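# Shelve the desk flask in the incubator, then close it

## Task

Take the flask off the desk and set it in the single free spot on an incubator shelf. It must rest flat on the shelf surface, keep the same face upward that it had on the desk, and have nothing sticking out beyond the shelf's front edge. At the end the incubator must be fully closed: the glass door shut completely, its latch rotated to horizontal, and the outer door shut completely. Other flasks may be shifted a little to make space, but each must finish within about a finger's width of its starting spot, lying flat on a shelf, not on another flask, with its original face up; otherwise the task fails. The task also fails if any flask touches the floor, if either incubator door is slammed while opening or closing, or if the robot falls over or finishes tilted.

## Robot and tools

Robot: TidyBot++, a four-caster mobile base (0.54 m long, 0.50 m wide, 0.38 m tall) carrying one seven-joint arm with a two-finger gripper. The shoulder sits 0.12 m ahead of the base centre at 0.68 m height. Arm links: upper arm 0.42 m, forearm 0.31 m, hand 0.31 m. The arm begins folded, hand pointing down, sticking out up to 0.08 m beyond the front of the base. Cameras: base_camera (644x364 pinhole) and wrist_camera (644x476 fisheye, looking along the hand).

Frames: the base frame has its origin on the floor below the base centre, x ahead, y to the left, z up, in metres. hand_pose is reported in this frame as the midpoint between the finger pads; the hand's z axis runs out along the fingers and the fingers close along its y axis. The odometry frame is where the base frame was when the scene began; base_odometry is wheel-count based, so slipping shows as travel, and it drifts a few cm and degrees over many moves. Heading is in rad, left positive, -3.142 to 3.142. base_tilt is in degrees, positive when leaning forward or right.

move: a single action. Arguments: base, joints, target, speeds, plus cameras and blocking. base holds any of translate_m (forward +, -2 to 2 m), strafe_m (left +, -2 to 2 m), rotate_rad (counter-clockwise from above +, -6.3 to 6.3 rad). These are offsets relative to where the base was last reported, measured along its axes at command start; translation follows a straight line. joints holds absolute targets in radians by name: joint_1_rad (any angle; turns the arm about vertical, positive is clockwise from above, opposite to heading), joint_2_rad (-2.249 to 2.249, shoulder, 0 is upright, positive leans forward), joint_3_rad (any angle), joint_4_rad (-2.579 to 2.579, elbow, 0 straight, negative bends forward when joint_3 is 3.14), joint_5_rad (any), joint_6_rad (-2.099 to 2.099, wrist, negative bends the hand forward), joint_7_rad (any; at 1.57 with hand down, fingers open left/right), and gripper_pos (0 fully open to 1 fully closed; finger gap about 85 x (1 - gripper_pos) mm). Unbounded joints take the short way, so rotate in steps smaller than half a turn. target is one list of seven numbers, an absolute hand pose in the base frame: x, y, z in metres then quaternion qw, qx, qy, qz. With target, joints may only contain gripper_pos. speeds caps top speed for this action: translate_m/strafe_m 0.05 to 0.5 m/s (give only one when both are used), rotate_rad 0.1 to 1.57 rad/s. cameras lists which images to return (base_camera, wrist_camera, all; [] for none). blocking true (default) waits until everything rests; false returns in about half a second and motion continues. Unknown keys make the call invalid; out-of-range values get it refused, and then later calls in the same reply are skipped.

wait(seconds 0 to 10, cameras): lets the scene run and returns state and images. stop(cameras): brakes all your running motions. zoom_image(camera, region [x0, y0, x1, y1] in pixels, at most 504x504): closer look at the latest image. finished_scene(scene): ends the current scene irreversibly; the goal must hold with no help from the robot.

Result lines: move reports done or the worst status. base_status, joint_status and hand_status give each motion's outcome: moving, done, off_target (rested away from target, may still push), stopped, not_followed (a built-in check withheld the joints; "pose unreachable" for a target, "joint command not followed" plus cause for self-collision), contact_stop or time_out (unrequested stops that also cancel the rest of the reply), torque_fault, limit_stop_at_motor_heat. hand_status done means within 10 mm and 2 degrees; most target moves end off_target within about 3 cm. hand_target is where unloaded joints at their targets would place the hand. motor_effort gives percent of max torque per motor with the peak in brackets. on_its_own lists uncommanded activity. pictures names the image order. Motor temperatures, MOTOR HOT and OVER-TEMPERATURE FAULT report heating; at 75 °C the arm sinks for 30 to 60 s, then resend targets. ARM HIT flags a hard collision with the base or itself.

Techniques: to fix position, add (wanted minus measured hand_pose) to your last target's x, y, z. To keep the hand still, resend hand_target, not hand_pose. For joint moves, resend last command plus (wanted minus read). Loads make the arm sag; never command a loaded joint to its current reading. When a held object lands on a surface, hand_pose stops descending while commands keep dropping. Grip at gripper_pos 1 squeezes 100 to 150 N; off_target means something is held. Fingertips reach about 20 mm past the hand point when closed. A downward hand reaches at most about 0.94 m height, only close in.

Avoid: driving or turning while the arm is caught above about 0.6 m (tipping), reaching far out from folded over nearby furniture, swinging a stretched arm sideways, targets low and close in front (can hit the base), pushing against furniture, which keeps the arm straining and heats motors or triggers torque faults (limits 104.5 N m for joints 1 to 4, 51.3 for 5 to 7). Do not drop flasks, release moving things, slam doors, strike hard, or overload the gripper by pushing, pulling, twisting, fast swings, or squeezing something still resting on a surface. A blocked base keeps shoving and may still report done. Loose objects may occasionally be nudged by outside disturbances.

Each tool is called as a command line: name --argument value for each argument, lists and objects as JSON in quotes; but a table of rows of numbers goes row by row, as --pt "numbers of a row", without its own name.

## Session

move

Scene clock: 0.00 s.
Motor temperatures (°C): [32 21 24 32 35 36 39]
base_odometry: x=+0.000 y=+0.000 heading=+0.000
base_tilt: forward=+0.1 right=-0.3
base_status: not commanded
joint_positions: joint_1_rad=+0.042 joint_2_rad=-0.342 joint_3_rad=+3.141 joint_4_rad=-2.506 joint_5_rad=-0.027 joint_6_rad=-0.916 joint_7_rad=+1.559 gripper_pos=+0.000
joint_status: not commanded
motor_effort: joint_1_rad=+0 joint_2_rad=-1 joint_3_rad=+0 joint_4_rad=+15 joint_5_rad=+1 joint_6_rad=+1 joint_7_rad=+1
hand_pose: x=+0.2581 y=+0.0022 z=+0.5919 quat_wxyz=(-0.010, +0.999, -0.034, +0.031) (m; base frame)
hand_target: x=+0.2583 y=+0.0022 z=+0.5920 quat_wxyz=(-0.010, +0.999, -0.034, +0.031) (m; base frame)
hand_status: not commanded
pictures: base_camera, wrist_camera

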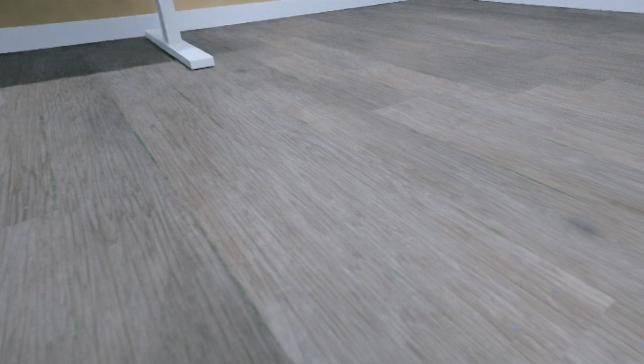

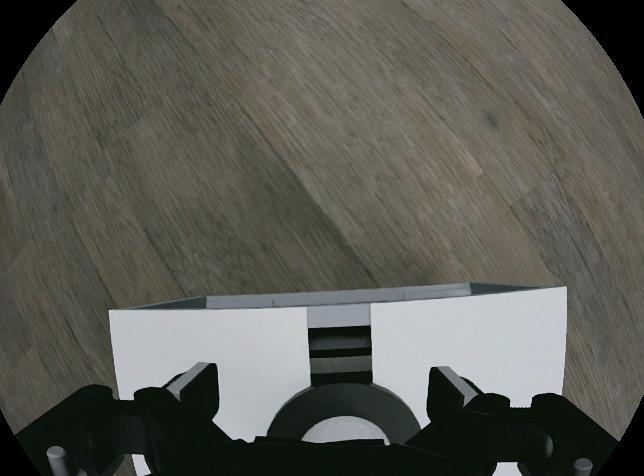

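move --joints '{"joint_6_rad": 0.55}'

move --base '{"rotate_rad": 1.0}'

move --base '{"rotate_rad": 1.0}'

move --base '{"rotate_rad": 1.0}'

move --base '{"rotate_rad": 1.0}'

move --base '{"rotate_rad": 1.0}'

Scene clock: 9.93 s.
Motor temperatures (°C): [32 21 24 32 35 36 39]
move: done
base_odometry: x=+0.000 y=+0.000 heading=+0.000
base_tilt: forward=+0.0 right=-0.4
base_status: not commanded
joint_positions: joint_1_rad=+0.042 joint_2_rad=-0.342 joint_3_rad=+3.141 joint_4_rad=-2.506 joint_5_rad=-0.027 joint_6_rad=+0.501 joint_7_rad=+1.559 gripper_pos=+0.000
joint_status: all done
motor_effort: joint_1_rad=-1(1) joint_2_rad=-7(7) joint_3_rad=-1(1) joint_4_rad=+19(20) joint_5_rad=+0(1) joint_6_rad=+9(9) joint_7_rad=+1(1)
hand_pose: x=+0.5480 y=-0.0201 z=+0.8740 quat_wxyz=(+0.007, +0.738, -0.032, +0.674) (m; base frame)
hand_target: x=+0.5491 y=-0.0205 z=+0.8894 quat_wxyz=(+0.007, +0.721, -0.032, +0.692) (m; base frame)
hand_status: not commanded
pictures: base_camera, wrist_camera

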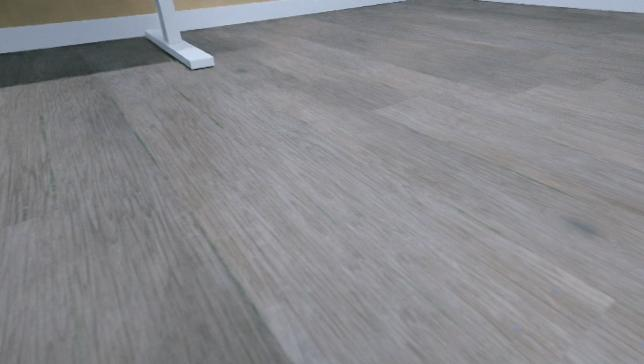

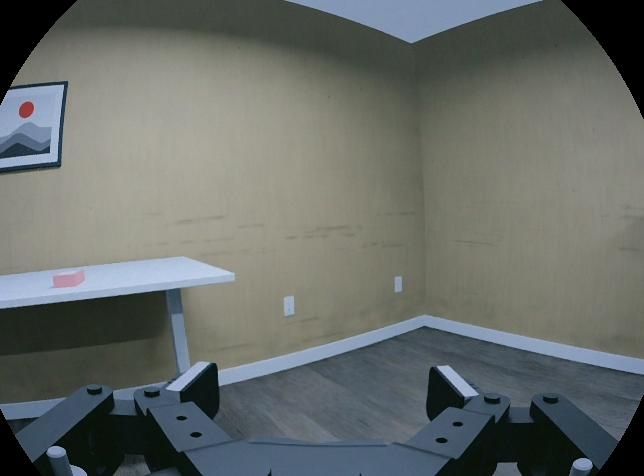

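Scene clock: 11.87 s.
Motor temperatures (°C): [32 21 24 32 35 36 39]
move: done
base_odometry: x=+0.000 y=+0.000 heading=+1.000
base_tilt: forward=+0.1 right=-0.3
base_status: done
joint_positions: joint_1_rad=+0.042 joint_2_rad=-0.342 joint_3_rad=+3.141 joint_4_rad=-2.506 joint_5_rad=-0.027 joint_6_rad=+0.501 joint_7_rad=+1.559 gripper_pos=+0.000
joint_status: not commanded
motor_effort: joint_1_rad=-1(2) joint_2_rad=-7(8) joint_3_rad=+0(2) joint_4_rad=+19(20) joint_5_rad=+0(1) joint_6_rad=+9(9) joint_7_rad=+0(1)
hand_pose: x=+0.5480 y=-0.0200 z=+0.8741 quat_wxyz=(+0.007, +0.738, -0.032, +0.674) (m; base frame)
hand_target: x=+0.5491 y=-0.0205 z=+0.8894 quat_wxyz=(+0.007, +0.721, -0.032, +0.692) (m; base frame)
hand_status: not commanded
pictures: base_camera, wrist_camera

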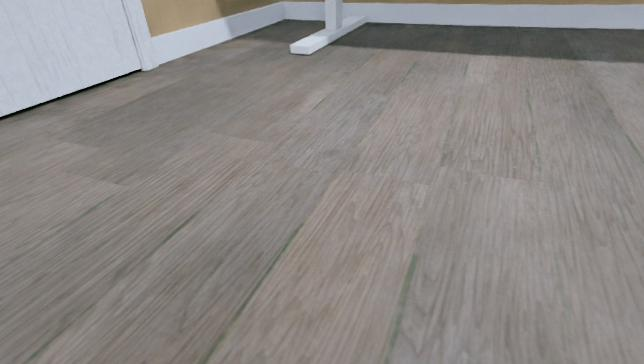

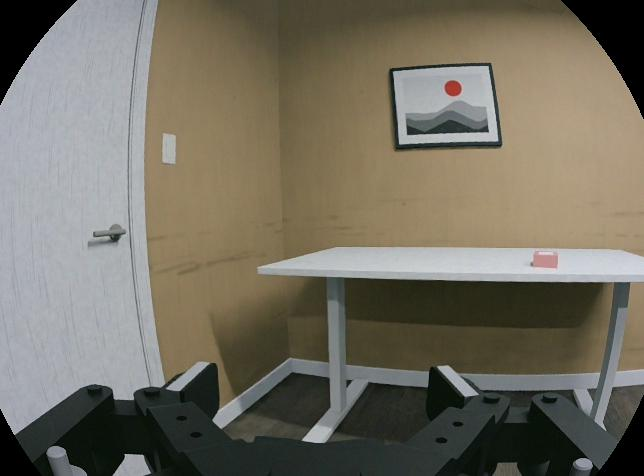

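Scene clock: 13.77 s.
Motor temperatures (°C): [32 21 24 32 35 36 39]
move: done
base_odometry: x=+0.000 y=+0.000 heading=+2.000
base_tilt: forward=+0.0 right=-0.3
base_status: done
joint_positions: joint_1_rad=+0.041 joint_2_rad=-0.342 joint_3_rad=+3.141 joint_4_rad=-2.506 joint_5_rad=-0.027 joint_6_rad=+0.501 joint_7_rad=+1.559 gripper_pos=+0.000
joint_status: not commanded
motor_effort: joint_1_rad=+0(2) joint_2_rad=-6(7) joint_3_rad=-1(2) joint_4_rad=+20(20) joint_5_rad=+0(1) joint_6_rad=+9(9) joint_7_rad=+0(1)
hand_pose: x=+0.5480 y=-0.0200 z=+0.8741 quat_wxyz=(+0.007, +0.738, -0.032, +0.674) (m; base frame)
hand_target: x=+0.5491 y=-0.0205 z=+0.8894 quat_wxyz=(+0.007, +0.721, -0.032, +0.692) (m; base frame)
hand_status: not commanded
pictures: base_camera, wrist_camera

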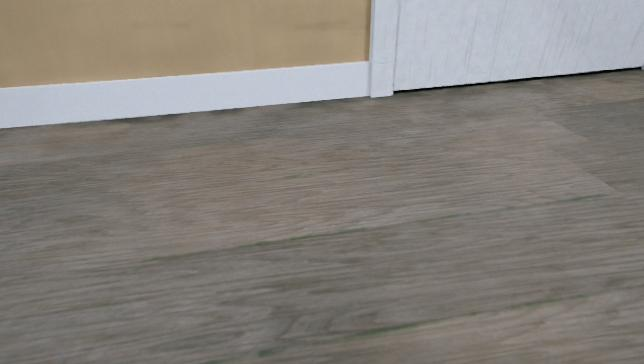

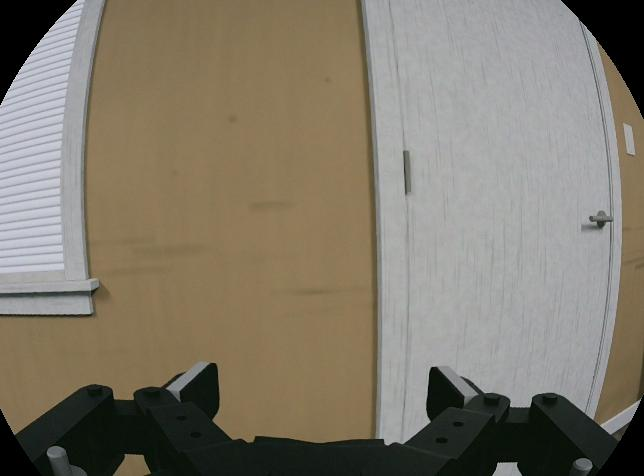

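Scene clock: 15.67 s.
Motor temperatures (°C): [32 21 24 32 35 36 39]
move: done
base_odometry: x=+0.000 y=+0.000 heading=+2.999
base_tilt: forward=+0.0 right=-0.3
base_status: done
joint_positions: joint_1_rad=+0.041 joint_2_rad=-0.342 joint_3_rad=+3.140 joint_4_rad=-2.506 joint_5_rad=-0.027 joint_6_rad=+0.501 joint_7_rad=+1.559 gripper_pos=+0.000
joint_status: not commanded
motor_effort: joint_1_rad=+0(2) joint_2_rad=-6(7) joint_3_rad=+0(2) joint_4_rad=+19(20) joint_5_rad=+0(1) joint_6_rad=+9(9) joint_7_rad=+0(1)
hand_pose: x=+0.5480 y=-0.0199 z=+0.8741 quat_wxyz=(+0.007, +0.738, -0.032, +0.674) (m; base frame)
hand_target: x=+0.5491 y=-0.0205 z=+0.8894 quat_wxyz=(+0.007, +0.721, -0.032, +0.692) (m; base frame)
hand_status: not commanded
pictures: base_camera, wrist_camera

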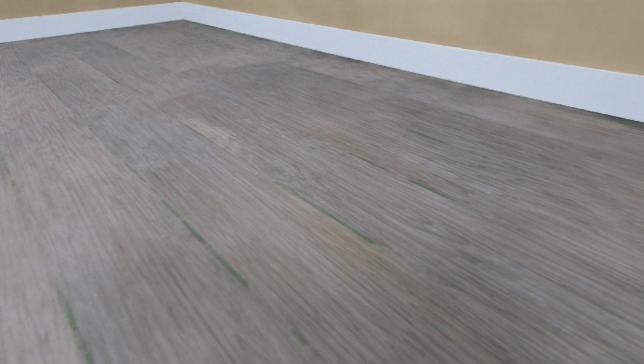

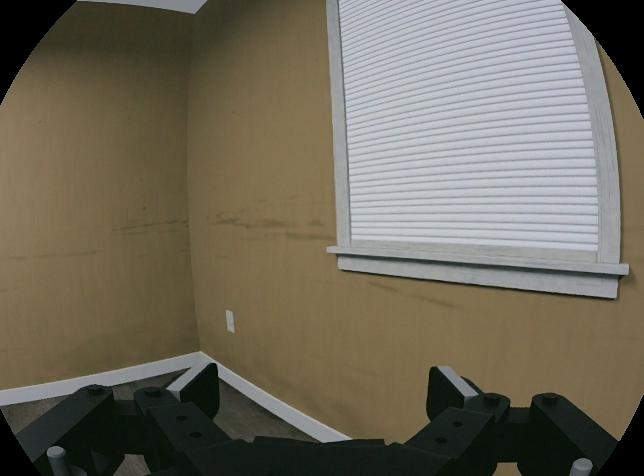

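Scene clock: 17.57 s.
Motor temperatures (°C): [32 21 24 32 35 36 39]
move: done
base_odometry: x=+0.000 y=+0.000 heading=-2.284
base_tilt: forward=+0.0 right=-0.3
base_status: done
joint_positions: joint_1_rad=+0.041 joint_2_rad=-0.342 joint_3_rad=+3.140 joint_4_rad=-2.506 joint_5_rad=-0.027 joint_6_rad=+0.501 joint_7_rad=+1.559 gripper_pos=+0.000
joint_status: not commanded
motor_effort: joint_1_rad=+0(2) joint_2_rad=-7(7) joint_3_rad=-1(2) joint_4_rad=+19(20) joint_5_rad=+0(1) joint_6_rad=+9(9) joint_7_rad=+1(1)
hand_pose: x=+0.5480 y=-0.0198 z=+0.8741 quat_wxyz=(+0.007, +0.738, -0.032, +0.674) (m; base frame)
hand_target: x=+0.5491 y=-0.0205 z=+0.8894 quat_wxyz=(+0.007, +0.721, -0.032, +0.692) (m; base frame)
hand_status: not commanded
pictures: base_camera, wrist_camera

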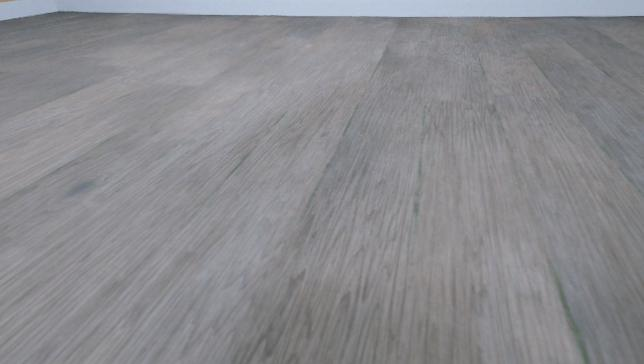

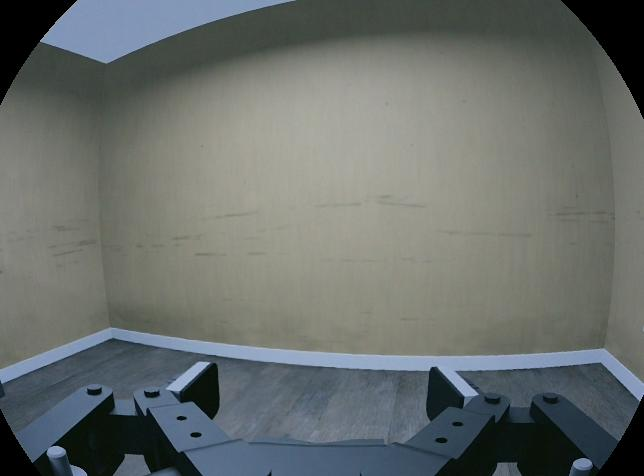

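Scene clock: 19.47 s.
Motor temperatures (°C): [32 21 24 32 35 36 39]
move: done
base_odometry: x=+0.000 y=+0.000 heading=-1.284
base_tilt: forward=+0.0 right=-0.4
base_status: done
joint_positions: joint_1_rad=+0.041 joint_2_rad=-0.342 joint_3_rad=+3.140 joint_4_rad=-2.506 joint_5_rad=-0.027 joint_6_rad=+0.502 joint_7_rad=+1.559 gripper_pos=+0.000
joint_status: not commanded
motor_effort: joint_1_rad=+0(2) joint_2_rad=-7(7) joint_3_rad=+0(2) joint_4_rad=+19(20) joint_5_rad=+0(1) joint_6_rad=+9(9) joint_7_rad=+0(1)
hand_pose: x=+0.5480 y=-0.0198 z=+0.8741 quat_wxyz=(+0.007, +0.738, -0.032, +0.674) (m; base frame)
hand_target: x=+0.5491 y=-0.0205 z=+0.8894 quat_wxyz=(+0.007, +0.721, -0.032, +0.692) (m; base frame)
hand_status: not commanded
pictures: base_camera, wrist_camera

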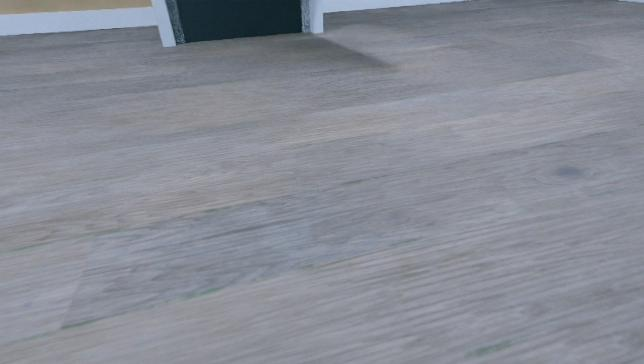

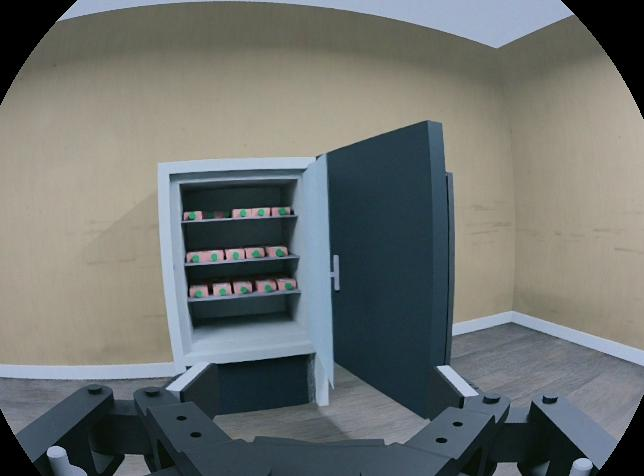

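zoom_image --camera "wrist_camera" --region '[140, 110, 480, 430]'

zoom_image --camera "wrist_camera" --region '[165, 160, 345, 340]'

Scaled by 1.482.

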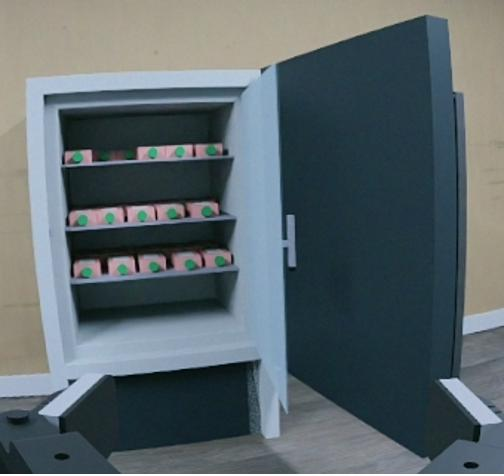

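Scaled by 2.800.

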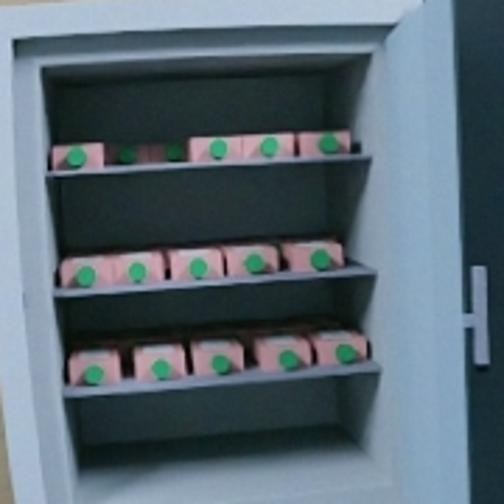

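move --base '{"rotate_rad": 1.68}' --joints '{"joint_1_rad": 0.0, "joint_5_rad": 0.0, "joint_6_rad": 0.4}'

zoom_image --camera "wrist_camera" --region '[200, 180, 440, 360]'

Scene clock: 51.30 s.
Motor temperatures (°C): [32 21 24 32 35 36 39]
move: done
base_odometry: x=+0.000 y=+0.000 heading=+0.396
base_tilt: forward=+0.0 right=-0.3
base_status: done
joint_positions: joint_1_rad=+0.008 joint_2_rad=-0.342 joint_3_rad=+3.140 joint_4_rad=-2.506 joint_5_rad=-0.027 joint_6_rad=+0.415 joint_7_rad=+1.559 gripper_pos=+0.000
joint_status: all done
motor_effort: joint_1_rad=+0(2) joint_2_rad=-7(8) joint_3_rad=-1(2) joint_4_rad=+19(20) joint_5_rad=+0(1) joint_6_rad=+9(10) joint_7_rad=+0(1)
hand_pose: x=+0.5448 y=-0.0048 z=+0.8473 quat_wxyz=(-0.005, +0.767, -0.020, +0.641) (m; base frame)
hand_target: x=+0.5442 y=+0.0018 z=+0.8431 quat_wxyz=(-0.004, +0.772, -0.004, +0.636) (m; base frame)
hand_status: not commanded
pictures: base_camera, wrist_camera

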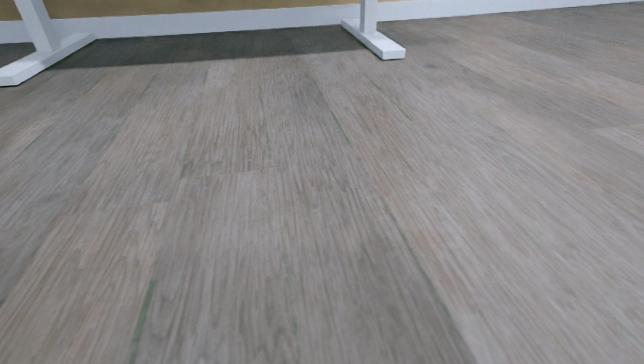

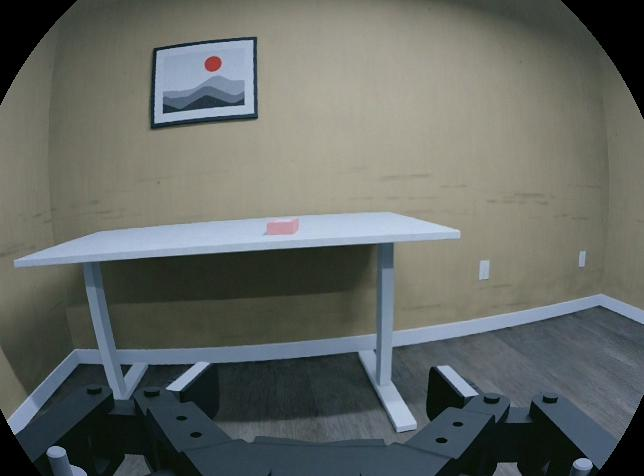

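Scaled by 2.100.

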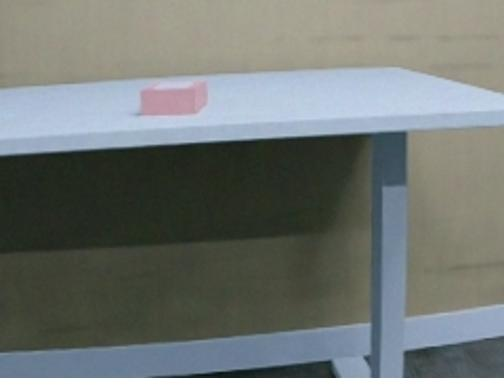

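move --base '{"rotate_rad": 0.45}'

Scene clock: 66.43 s.
Motor temperatures (°C): [32 21 24 32 35 36 39]
move: done
base_odometry: x=+0.000 y=+0.000 heading=+0.845
base_tilt: forward=+0.0 right=-0.3
base_status: done
joint_positions: joint_1_rad=+0.006 joint_2_rad=-0.342 joint_3_rad=+3.140 joint_4_rad=-2.506 joint_5_rad=-0.027 joint_6_rad=+0.415 joint_7_rad=+1.559 gripper_pos=+0.000
joint_status: not commanded
motor_effort: joint_1_rad=+1(2) joint_2_rad=-6(7) joint_3_rad=+0(2) joint_4_rad=+19(20) joint_5_rad=+0(1) joint_6_rad=+9(9) joint_7_rad=+1(1)
hand_pose: x=+0.5448 y=-0.0038 z=+0.8473 quat_wxyz=(-0.006, +0.767, -0.019, +0.641) (m; base frame)
hand_target: x=+0.5442 y=+0.0018 z=+0.8431 quat_wxyz=(-0.004, +0.772, -0.004, +0.636) (m; base frame)
hand_status: not commanded
pictures: base_camera, wrist_camera

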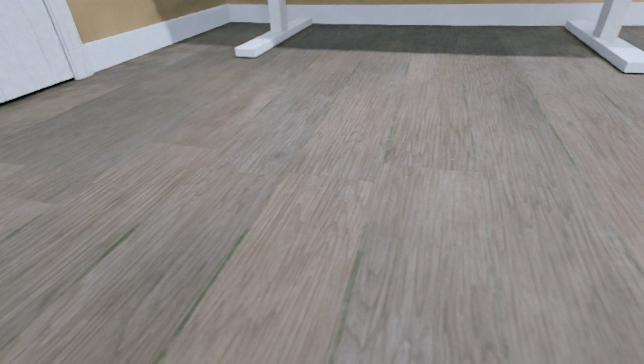

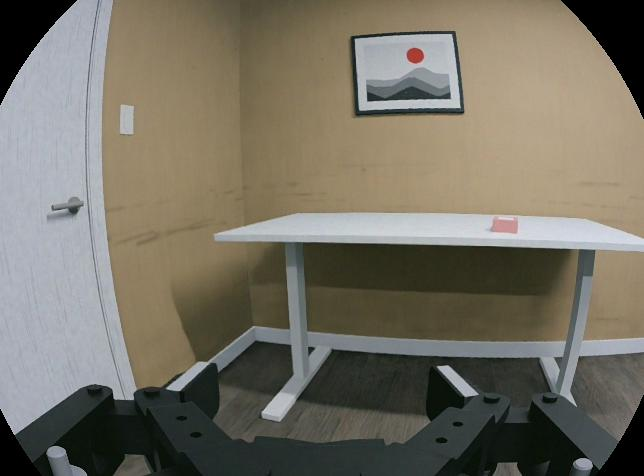

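move --base '{"strafe_m": -0.6}'

zoom_image --camera "wrist_camera" --region '[300, 180, 480, 280]'

Scene clock: 75.20 s.
Motor temperatures (°C): [32 21 24 32 35 36 39]
move: done
base_odometry: x=+0.449 y=-0.398 heading=+0.846
base_tilt: forward=+0.1 right=-0.3
base_status: done
joint_positions: joint_1_rad=+0.006 joint_2_rad=-0.342 joint_3_rad=+3.141 joint_4_rad=-2.506 joint_5_rad=-0.027 joint_6_rad=+0.415 joint_7_rad=+1.559 gripper_pos=+0.000
joint_status: not commanded
motor_effort: joint_1_rad=+0(2) joint_2_rad=-6(7) joint_3_rad=+0(2) joint_4_rad=+19(20) joint_5_rad=+0(1) joint_6_rad=+9(9) joint_7_rad=+0(1)
hand_pose: x=+0.5448 y=-0.0042 z=+0.8473 quat_wxyz=(-0.006, +0.767, -0.019, +0.641) (m; base frame)
hand_target: x=+0.5442 y=+0.0018 z=+0.8431 quat_wxyz=(-0.004, +0.772, -0.004, +0.636) (m; base frame)
hand_status: not commanded
pictures: base_camera, wrist_camera

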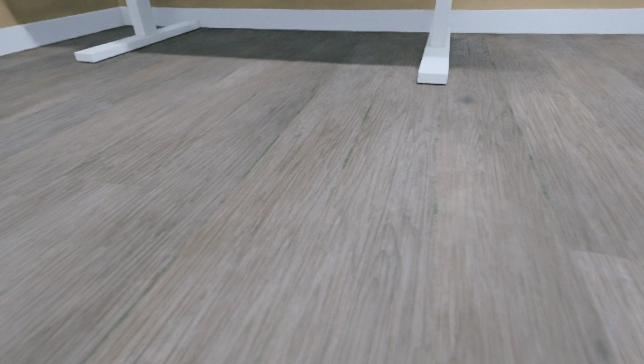

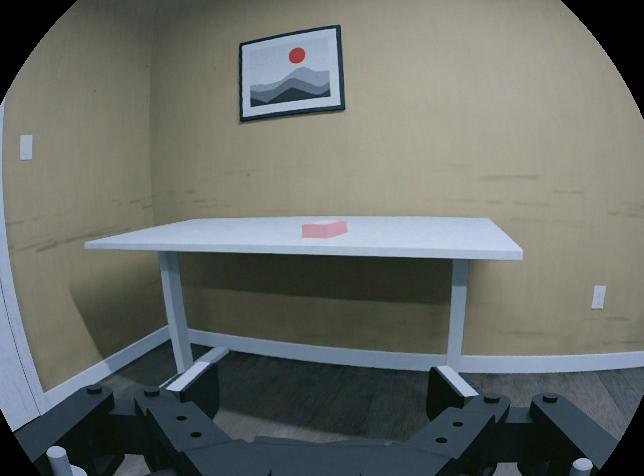

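Scaled by 2.800.

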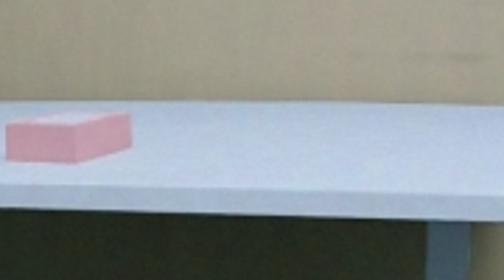

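move --base '{"translate_m": 0.4}' --joints '{"joint_2_rad": -0.1, "joint_4_rad": -2.1, "joint_6_rad": -0.1}'

zoom_image --camera "wrist_camera" --region '[220, 100, 440, 260]'

Scene clock: 94.70 s.
Motor temperatures (°C): [32 21 24 32 35 36 39]
move: done
base_odometry: x=+0.714 y=-0.099 heading=+0.845
base_tilt: forward=+0.1 right=-0.4
base_status: done
joint_positions: joint_1_rad=+0.006 joint_2_rad=-0.094 joint_3_rad=+3.141 joint_4_rad=-2.115 joint_5_rad=-0.027 joint_6_rad=-0.045 joint_7_rad=+1.559 gripper_pos=+0.000
joint_status: all done
motor_effort: joint_1_rad=+0(1) joint_2_rad=-16(20) joint_3_rad=+0(2) joint_4_rad=+20(22) joint_5_rad=+0(1) joint_6_rad=+8(10) joint_7_rad=+1(1)
hand_pose: x=+0.6363 y=-0.0009 z=+0.8155 quat_wxyz=(-0.009, +0.859, -0.018, +0.512) (m; base frame)
hand_target: x=+0.6315 y=+0.0018 z=+0.8125 quat_wxyz=(-0.003, +0.867, -0.005, +0.498) (m; base frame)
hand_status: not commanded
pictures: base_camera, wrist_camera

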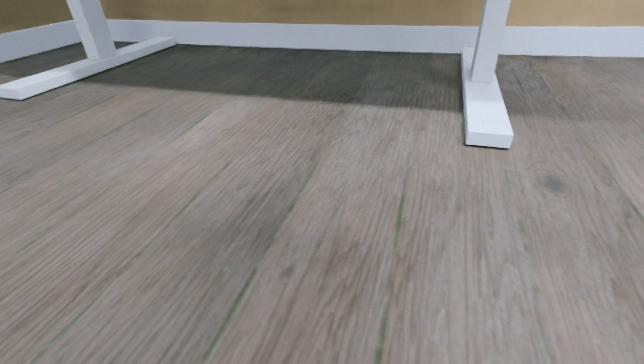

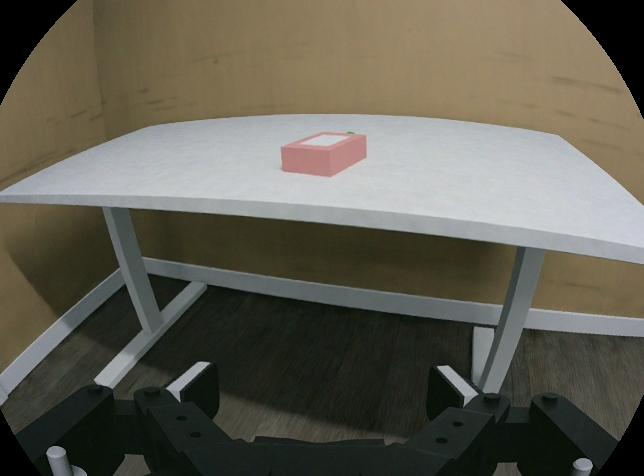

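Scaled by 2.291.

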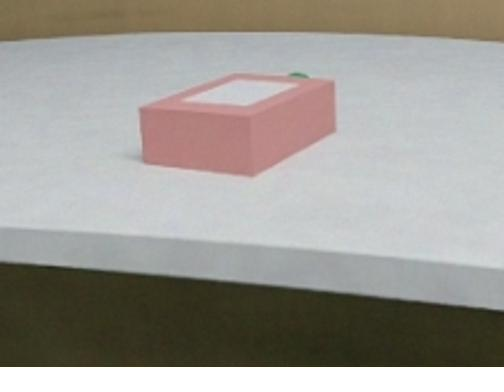

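move --joints '{"joint_2_rad": 0.253, "joint_4_rad": -0.838, "joint_6_rad": -1.75}'

move --base '{"translate_m": 0.25}'

Scene clock: 113.87 s.
Motor temperatures (°C): [32 21 24 32 35 36 39]
move: done
base_odometry: x=+0.714 y=-0.099 heading=+0.845
base_tilt: forward=+0.1 right=-0.4
base_status: not commanded
joint_positions: joint_1_rad=+0.006 joint_2_rad=+0.242 joint_3_rad=+3.141 joint_4_rad=-0.856 joint_5_rad=-0.027 joint_6_rad=-1.695 joint_7_rad=+1.559 gripper_pos=+0.000
joint_status: all done
motor_effort: joint_1_rad=+0(1) joint_2_rad=-26(26) joint_3_rad=-1(2) joint_4_rad=+16(22) joint_5_rad=+0(1) joint_6_rad=+3(9) joint_7_rad=+1(1)
hand_pose: x=+0.6060 y=+0.0070 z=+0.9409 quat_wxyz=(-0.013, +0.985, -0.004, +0.173) (m; base frame)
hand_target: x=+0.5953 y=+0.0017 z=+0.9369 quat_wxyz=(-0.001, +0.989, -0.005, +0.150) (m; base frame)
hand_status: not commanded
pictures: base_camera, wrist_camera

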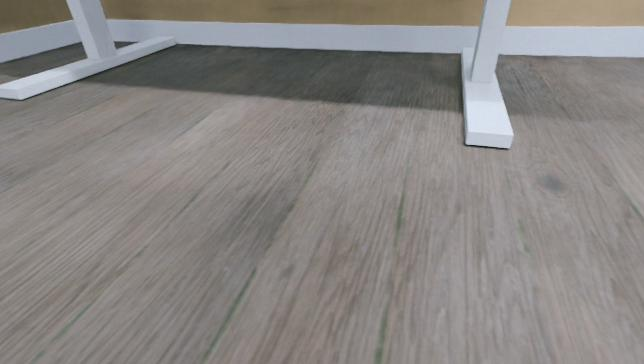

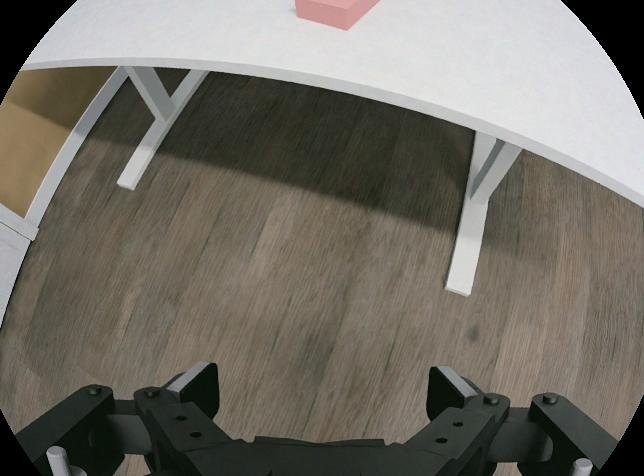

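Scene clock: 115.47 s.
Motor temperatures (°C): [32 21 24 32 35 36 39]
move: done
base_odometry: x=+0.881 y=+0.088 heading=+0.845
base_tilt: forward=+0.0 right=-0.3
base_status: done
joint_positions: joint_1_rad=+0.006 joint_2_rad=+0.268 joint_3_rad=+3.141 joint_4_rad=-0.853 joint_5_rad=-0.027 joint_6_rad=-1.703 joint_7_rad=+1.559 gripper_pos=+0.000
joint_status: not commanded
motor_effort: joint_1_rad=+0(1) joint_2_rad=-26(31) joint_3_rad=-1(2) joint_4_rad=+17(18) joint_5_rad=+0(1) joint_6_rad=+3(4) joint_7_rad=+0(1)
hand_pose: x=+0.6107 y=+0.0070 z=+0.9288 quat_wxyz=(-0.013, +0.987, -0.005, +0.158) (m; base frame)
hand_target: x=+0.5953 y=+0.0017 z=+0.9369 quat_wxyz=(-0.001, +0.989, -0.005, +0.150) (m; base frame)
hand_status: not commanded
pictures: base_camera, wrist_camera

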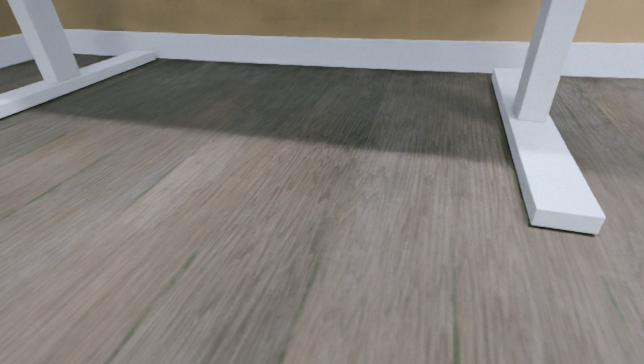

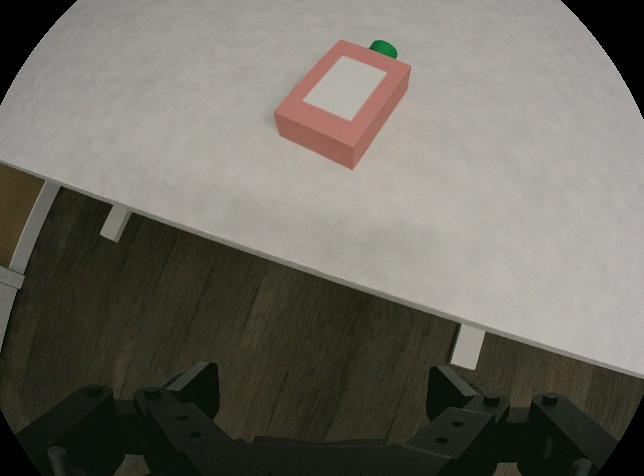

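move --base '{"translate_m": 0.2}' --joints '{"joint_2_rad": 0.24, "joint_4_rad": -0.83, "joint_6_rad": -1.98}'

Scene clock: 122.97 s.
Motor temperatures (°C): [32 21 24 32 35 36 39]
move: done
base_odometry: x=+1.013 y=+0.238 heading=+0.845
base_tilt: forward=+0.1 right=-0.3
base_status: done
joint_positions: joint_1_rad=+0.006 joint_2_rad=+0.256 joint_3_rad=+3.141 joint_4_rad=-0.843 joint_5_rad=-0.027 joint_6_rad=-1.949 joint_7_rad=+1.559 gripper_pos=+0.000
joint_status: all done
motor_effort: joint_1_rad=-1(1) joint_2_rad=-25(30) joint_3_rad=-1(2) joint_4_rad=+16(18) joint_5_rad=+0(1) joint_6_rad=+1(4) joint_7_rad=+0(1)
hand_pose: x=+0.5347 y=+0.0069 z=+0.9220 quat_wxyz=(-0.012, +0.999, -0.003, +0.047) (m; base frame)
hand_target: x=+0.5232 y=+0.0016 z=+0.9315 quat_wxyz=(+0.000, +0.999, -0.005, +0.046) (m; base frame)
hand_status: not commanded
pictures: base_camera, wrist_camera

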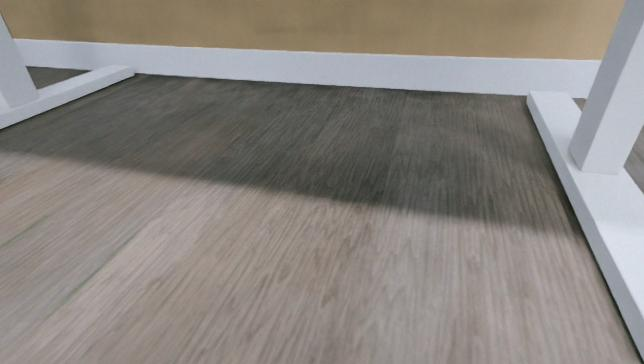

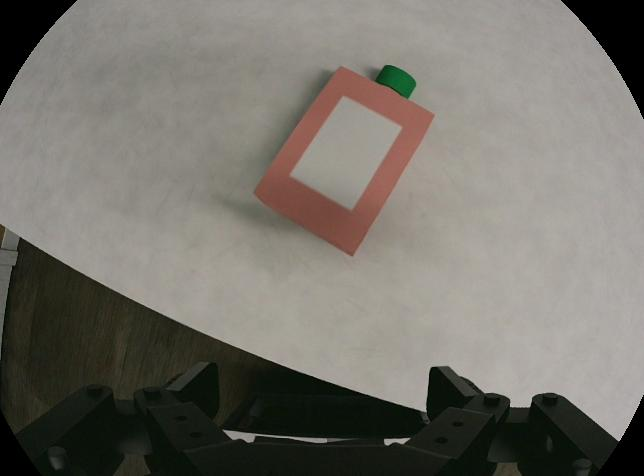

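move --target '[0.53, 0.0, 0.86, 0, 0.999, 0, 0.046]' --cameras '["wrist_camera"]'

Scene clock: 166.70 s.
Motor temperatures (°C): [32 21 24 32 35 35 39]
move: off_target
base_odometry: x=+1.013 y=+0.238 heading=+0.845
base_tilt: forward=+0.0 right=-0.3
base_status: not commanded
joint_positions: joint_1_rad=-0.005 joint_2_rad=+0.208 joint_3_rad=+3.154 joint_4_rad=-1.136 joint_5_rad=-0.027 joint_6_rad=-1.772 joint_7_rad=+1.559 gripper_pos=+0.000
joint_status: not commanded
motor_effort: joint_1_rad=+0(1) joint_2_rad=-24(25) joint_3_rad=-1(2) joint_4_rad=+16(17) joint_5_rad=+0(1) joint_6_rad=+1(1) joint_7_rad=+0(1)
hand_pose: x=+0.5204 y=+0.0068 z=+0.8529 quat_wxyz=(-0.012, +1.000, -0.007, +0.013) (m; base frame)
hand_target: x=+0.5300 y=+0.0000 z=+0.8600 quat_wxyz=(+0.000, +0.999, +0.000, +0.046) (m; base frame)
hand_status: off_target (0.014 m and 4.1 deg from the pose sent, 0.063 m and 1.5 deg at the start)
pictures: wrist_camera

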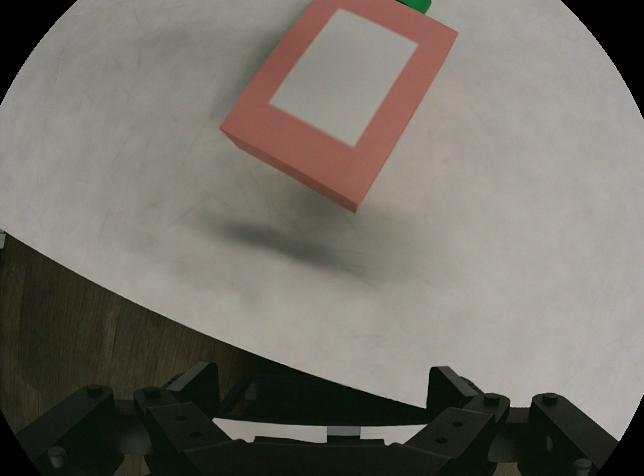

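move --joints '{"joint_1_rad": 0.0, "joint_2_rad": 0.15, "joint_3_rad": 3.1416, "joint_4_rad": -0.95, "joint_5_rad": 0.0, "joint_6_rad": -1.6, "joint_7_rad": 1.57}' --cameras '[]'

move --base '{"translate_m": -0.12, "strafe_m": 0.40, "rotate_rad": -0.57}'

Scene clock: 226.13 s.
Motor temperatures (°C): [32 22 24 32 35 35 39]
move: done
base_odometry: x=+1.013 y=+0.238 heading=+0.845
base_tilt: forward=+0.1 right=-0.3
base_status: not commanded
joint_positions: joint_1_rad=-0.005 joint_2_rad=+0.164 joint_3_rad=+3.154 joint_4_rad=-0.963 joint_5_rad=-0.027 joint_6_rad=-1.654 joint_7_rad=+1.559 gripper_pos=+0.000
joint_status: all done
motor_effort: joint_1_rad=-1(2) joint_2_rad=-23(26) joint_3_rad=-1(2) joint_4_rad=+17(18) joint_5_rad=+0(2) joint_6_rad=+3(3) joint_7_rad=+1(1)
hand_pose: x=+0.5814 y=+0.0066 z=+0.9405 quat_wxyz=(-0.012, +0.984, -0.006, +0.179) (m; base frame)
hand_target: x=+0.5951 y=+0.0014 z=+0.9590 quat_wxyz=(+0.000, +0.976, +0.000, +0.219) (m; base frame)
hand_status: not commanded
pictures: none
No camera images: "cameras" was empty.

Scene clock: 228.30 s.
Motor temperatures (°C): [32 22 24 32 35 35 39]
move: done
base_odometry: x=+0.635 y=+0.414 heading=+0.274
base_tilt: forward=+0.1 right=-0.3
base_status: done
joint_positions: joint_1_rad=+0.001 joint_2_rad=+0.159 joint_3_rad=+3.150 joint_4_rad=-0.963 joint_5_rad=-0.027 joint_6_rad=-1.647 joint_7_rad=+1.559 gripper_pos=+0.000
joint_status: not commanded
motor_effort: joint_1_rad=+0(4) joint_2_rad=-23(26) joint_3_rad=-1(4) joint_4_rad=+17(18) joint_5_rad=+0(1) joint_6_rad=+4(4) joint_7_rad=+1(1)
hand_pose: x=+0.5821 y=+0.0056 z=+0.9437 quat_wxyz=(-0.012, +0.983, -0.007, +0.185) (m; base frame)
hand_target: x=+0.5951 y=+0.0014 z=+0.9590 quat_wxyz=(+0.000, +0.976, +0.000, +0.219) (m; base frame)
hand_status: not commanded
pictures: base_camera, wrist_camera

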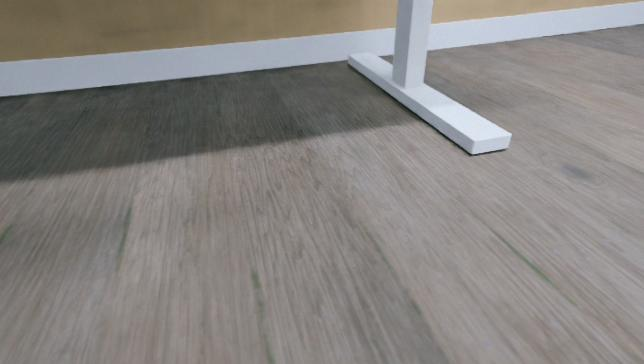

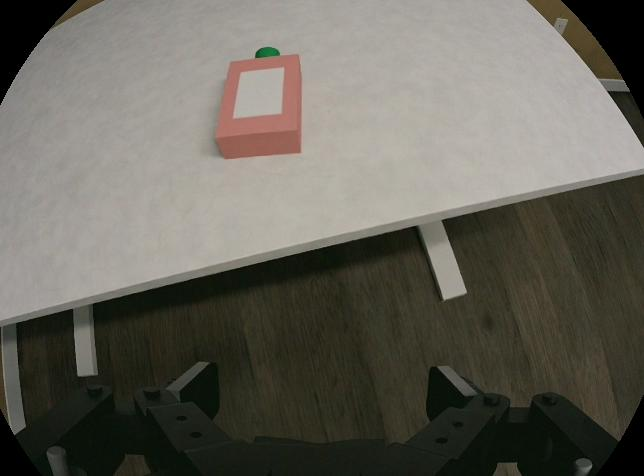

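move --base '{"strafe_m": 0.016, "rotate_rad": 0.06}' --joints '{"joint_1_rad": 0.0, "joint_2_rad": -0.185, "joint_3_rad": 3.1416, "joint_4_rad": -2.056, "joint_5_rad": 0.0, "joint_6_rad": -0.17, "joint_7_rad": 1.57}'

Scene clock: 259.77 s.
Motor temperatures (°C): [32 22 24 32 35 35 39]
move: done
base_odometry: x=+0.630 y=+0.429 heading=+0.334
base_tilt: forward=+0.0 right=-0.3
base_status: done
joint_positions: joint_1_rad=-0.005 joint_2_rad=-0.164 joint_3_rad=+3.138 joint_4_rad=-2.044 joint_5_rad=-0.027 joint_6_rad=-0.222 joint_7_rad=+1.559 gripper_pos=+0.000
joint_status: all done
motor_effort: joint_1_rad=-1(4) joint_2_rad=-14(23) joint_3_rad=-1(5) joint_4_rad=+21(22) joint_5_rad=+0(2) joint_6_rad=+8(8) joint_7_rad=+1(1)
hand_pose: x=+0.6181 y=+0.0073 z=+0.8437 quat_wxyz=(-0.014, +0.868, -0.011, +0.497) (m; base frame)
hand_target: x=+0.6194 y=+0.0014 z=+0.8614 quat_wxyz=(+0.000, +0.852, +0.000, +0.523) (m; base frame)
hand_status: not commanded
pictures: base_camera, wrist_camera

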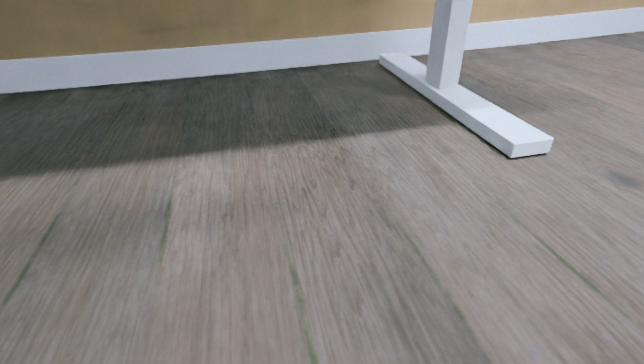

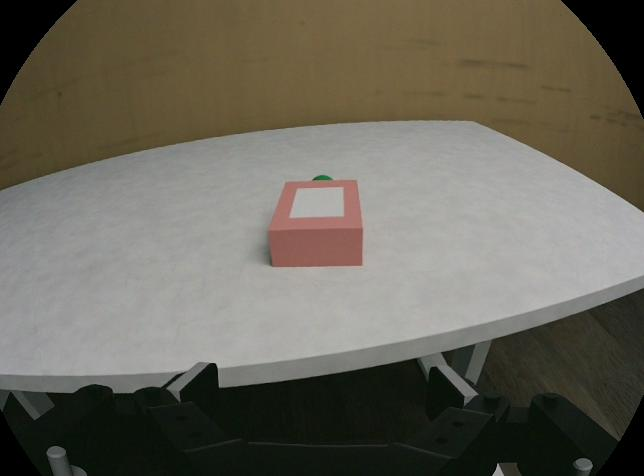

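move --base '{"strafe_m": 0.031, "rotate_rad": -0.035}' --joints '{"joint_2_rad": -0.145, "joint_4_rad": -2.195, "joint_6_rad": 0.06}'

Scene clock: 296.33 s.
Motor temperatures (°C): [32 22 24 32 35 35 39]
move: done
base_odometry: x=+0.620 y=+0.459 heading=+0.300
base_tilt: forward=+0.0 right=-0.3
base_status: done
joint_positions: joint_1_rad=-0.002 joint_2_rad=-0.153 joint_3_rad=+3.139 joint_4_rad=-2.186 joint_5_rad=-0.027 joint_6_rad=+0.008 joint_7_rad=+1.559 gripper_pos=+0.000
joint_status: all done
motor_effort: joint_1_rad=+0(3) joint_2_rad=-14(15) joint_3_rad=+0(4) joint_4_rad=+20(21) joint_5_rad=+0(1) joint_6_rad=+8(9) joint_7_rad=+0(1)
hand_pose: x=+0.6160 y=+0.0038 z=+0.8209 quat_wxyz=(-0.011, +0.848, -0.014, +0.530) (m; base frame)
hand_target: x=+0.6215 y=+0.0013 z=+0.8265 quat_wxyz=(+0.000, +0.839, +0.000, +0.545) (m; base frame)
hand_status: not commanded
pictures: base_camera, wrist_camera

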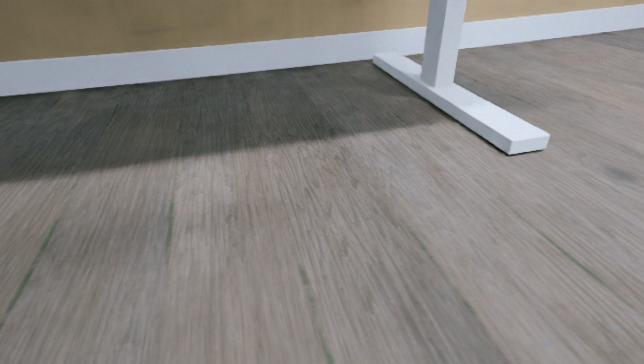

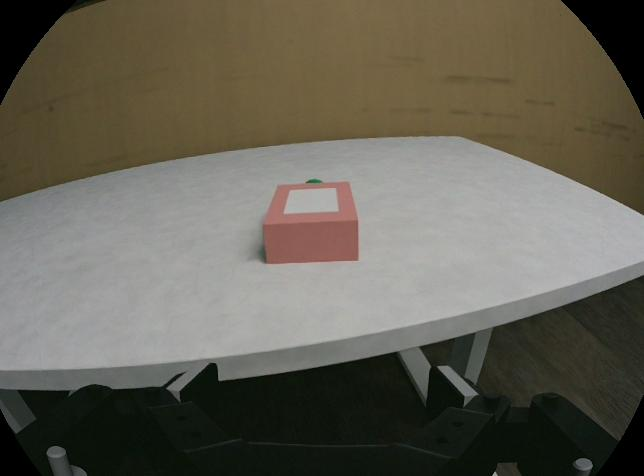

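move --base '{"strafe_m": 0.009, "translate_m": 0.11}' --joints '{"joint_2_rad": -0.115}'

Scene clock: 306.30 s.
Motor temperatures (°C): [32 21 24 32 35 35 39]
move: done
base_odometry: x=+0.722 y=+0.500 heading=+0.300
base_tilt: forward=+0.0 right=-0.4
base_status: done
joint_positions: joint_1_rad=-0.002 joint_2_rad=-0.116 joint_3_rad=+3.139 joint_4_rad=-2.188 joint_5_rad=-0.027 joint_6_rad=+0.014 joint_7_rad=+1.559 gripper_pos=+0.000
joint_status: all done
motor_effort: joint_1_rad=-1(1) joint_2_rad=-15(17) joint_3_rad=+0(1) joint_4_rad=+20(21) joint_5_rad=+0(1) joint_6_rad=+8(9) joint_7_rad=+0(1)
hand_pose: x=+0.6212 y=+0.0037 z=+0.8030 quat_wxyz=(-0.011, +0.857, -0.014, +0.516) (m; base frame)
hand_target: x=+0.6256 y=+0.0013 z=+0.8114 quat_wxyz=(+0.000, +0.847, +0.000, +0.532) (m; base frame)
hand_status: not commanded
pictures: base_camera, wrist_camera

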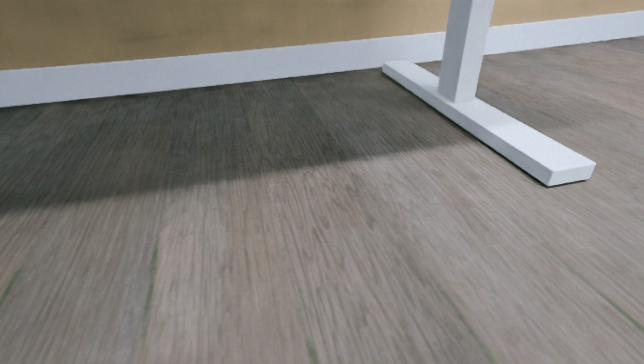

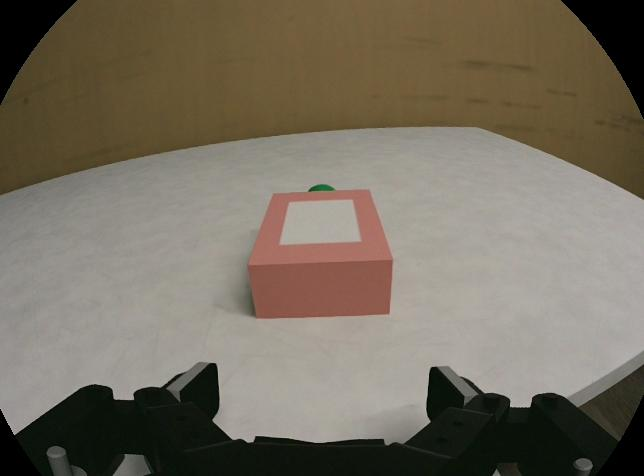

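move --base '{"translate_m": 0.055}' --speeds '{"translate_m": 0.1}' --cameras '["wrist_camera"]'

zoom_image --camera "wrist_camera" --region '[160, 240, 490, 440]'

Scene clock: 317.27 s.
Motor temperatures (°C): [32 21 24 32 35 35 39]
move: done
base_odometry: x=+0.775 y=+0.516 heading=+0.300
base_tilt: forward=+0.0 right=-0.3
base_status: done
joint_positions: joint_1_rad=-0.002 joint_2_rad=-0.113 joint_3_rad=+3.139 joint_4_rad=-2.188 joint_5_rad=-0.027 joint_6_rad=+0.015 joint_7_rad=+1.559 gripper_pos=+0.000
joint_status: not commanded
motor_effort: joint_1_rad=+0(1) joint_2_rad=-15(17) joint_3_rad=-1(1) joint_4_rad=+19(20) joint_5_rad=+0(1) joint_6_rad=+8(8) joint_7_rad=+0(1)
hand_pose: x=+0.6215 y=+0.0037 z=+0.8015 quat_wxyz=(-0.011, +0.857, -0.014, +0.514) (m; base frame)
hand_target: x=+0.6256 y=+0.0013 z=+0.8114 quat_wxyz=(+0.000, +0.847, +0.000, +0.532) (m; base frame)
hand_status: not commanded
pictures: wrist_camera

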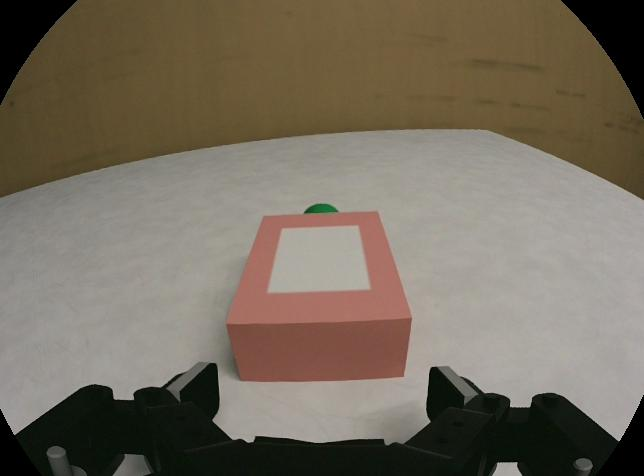

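Scaled by 1.527.

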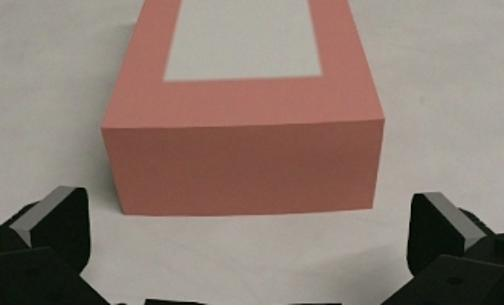

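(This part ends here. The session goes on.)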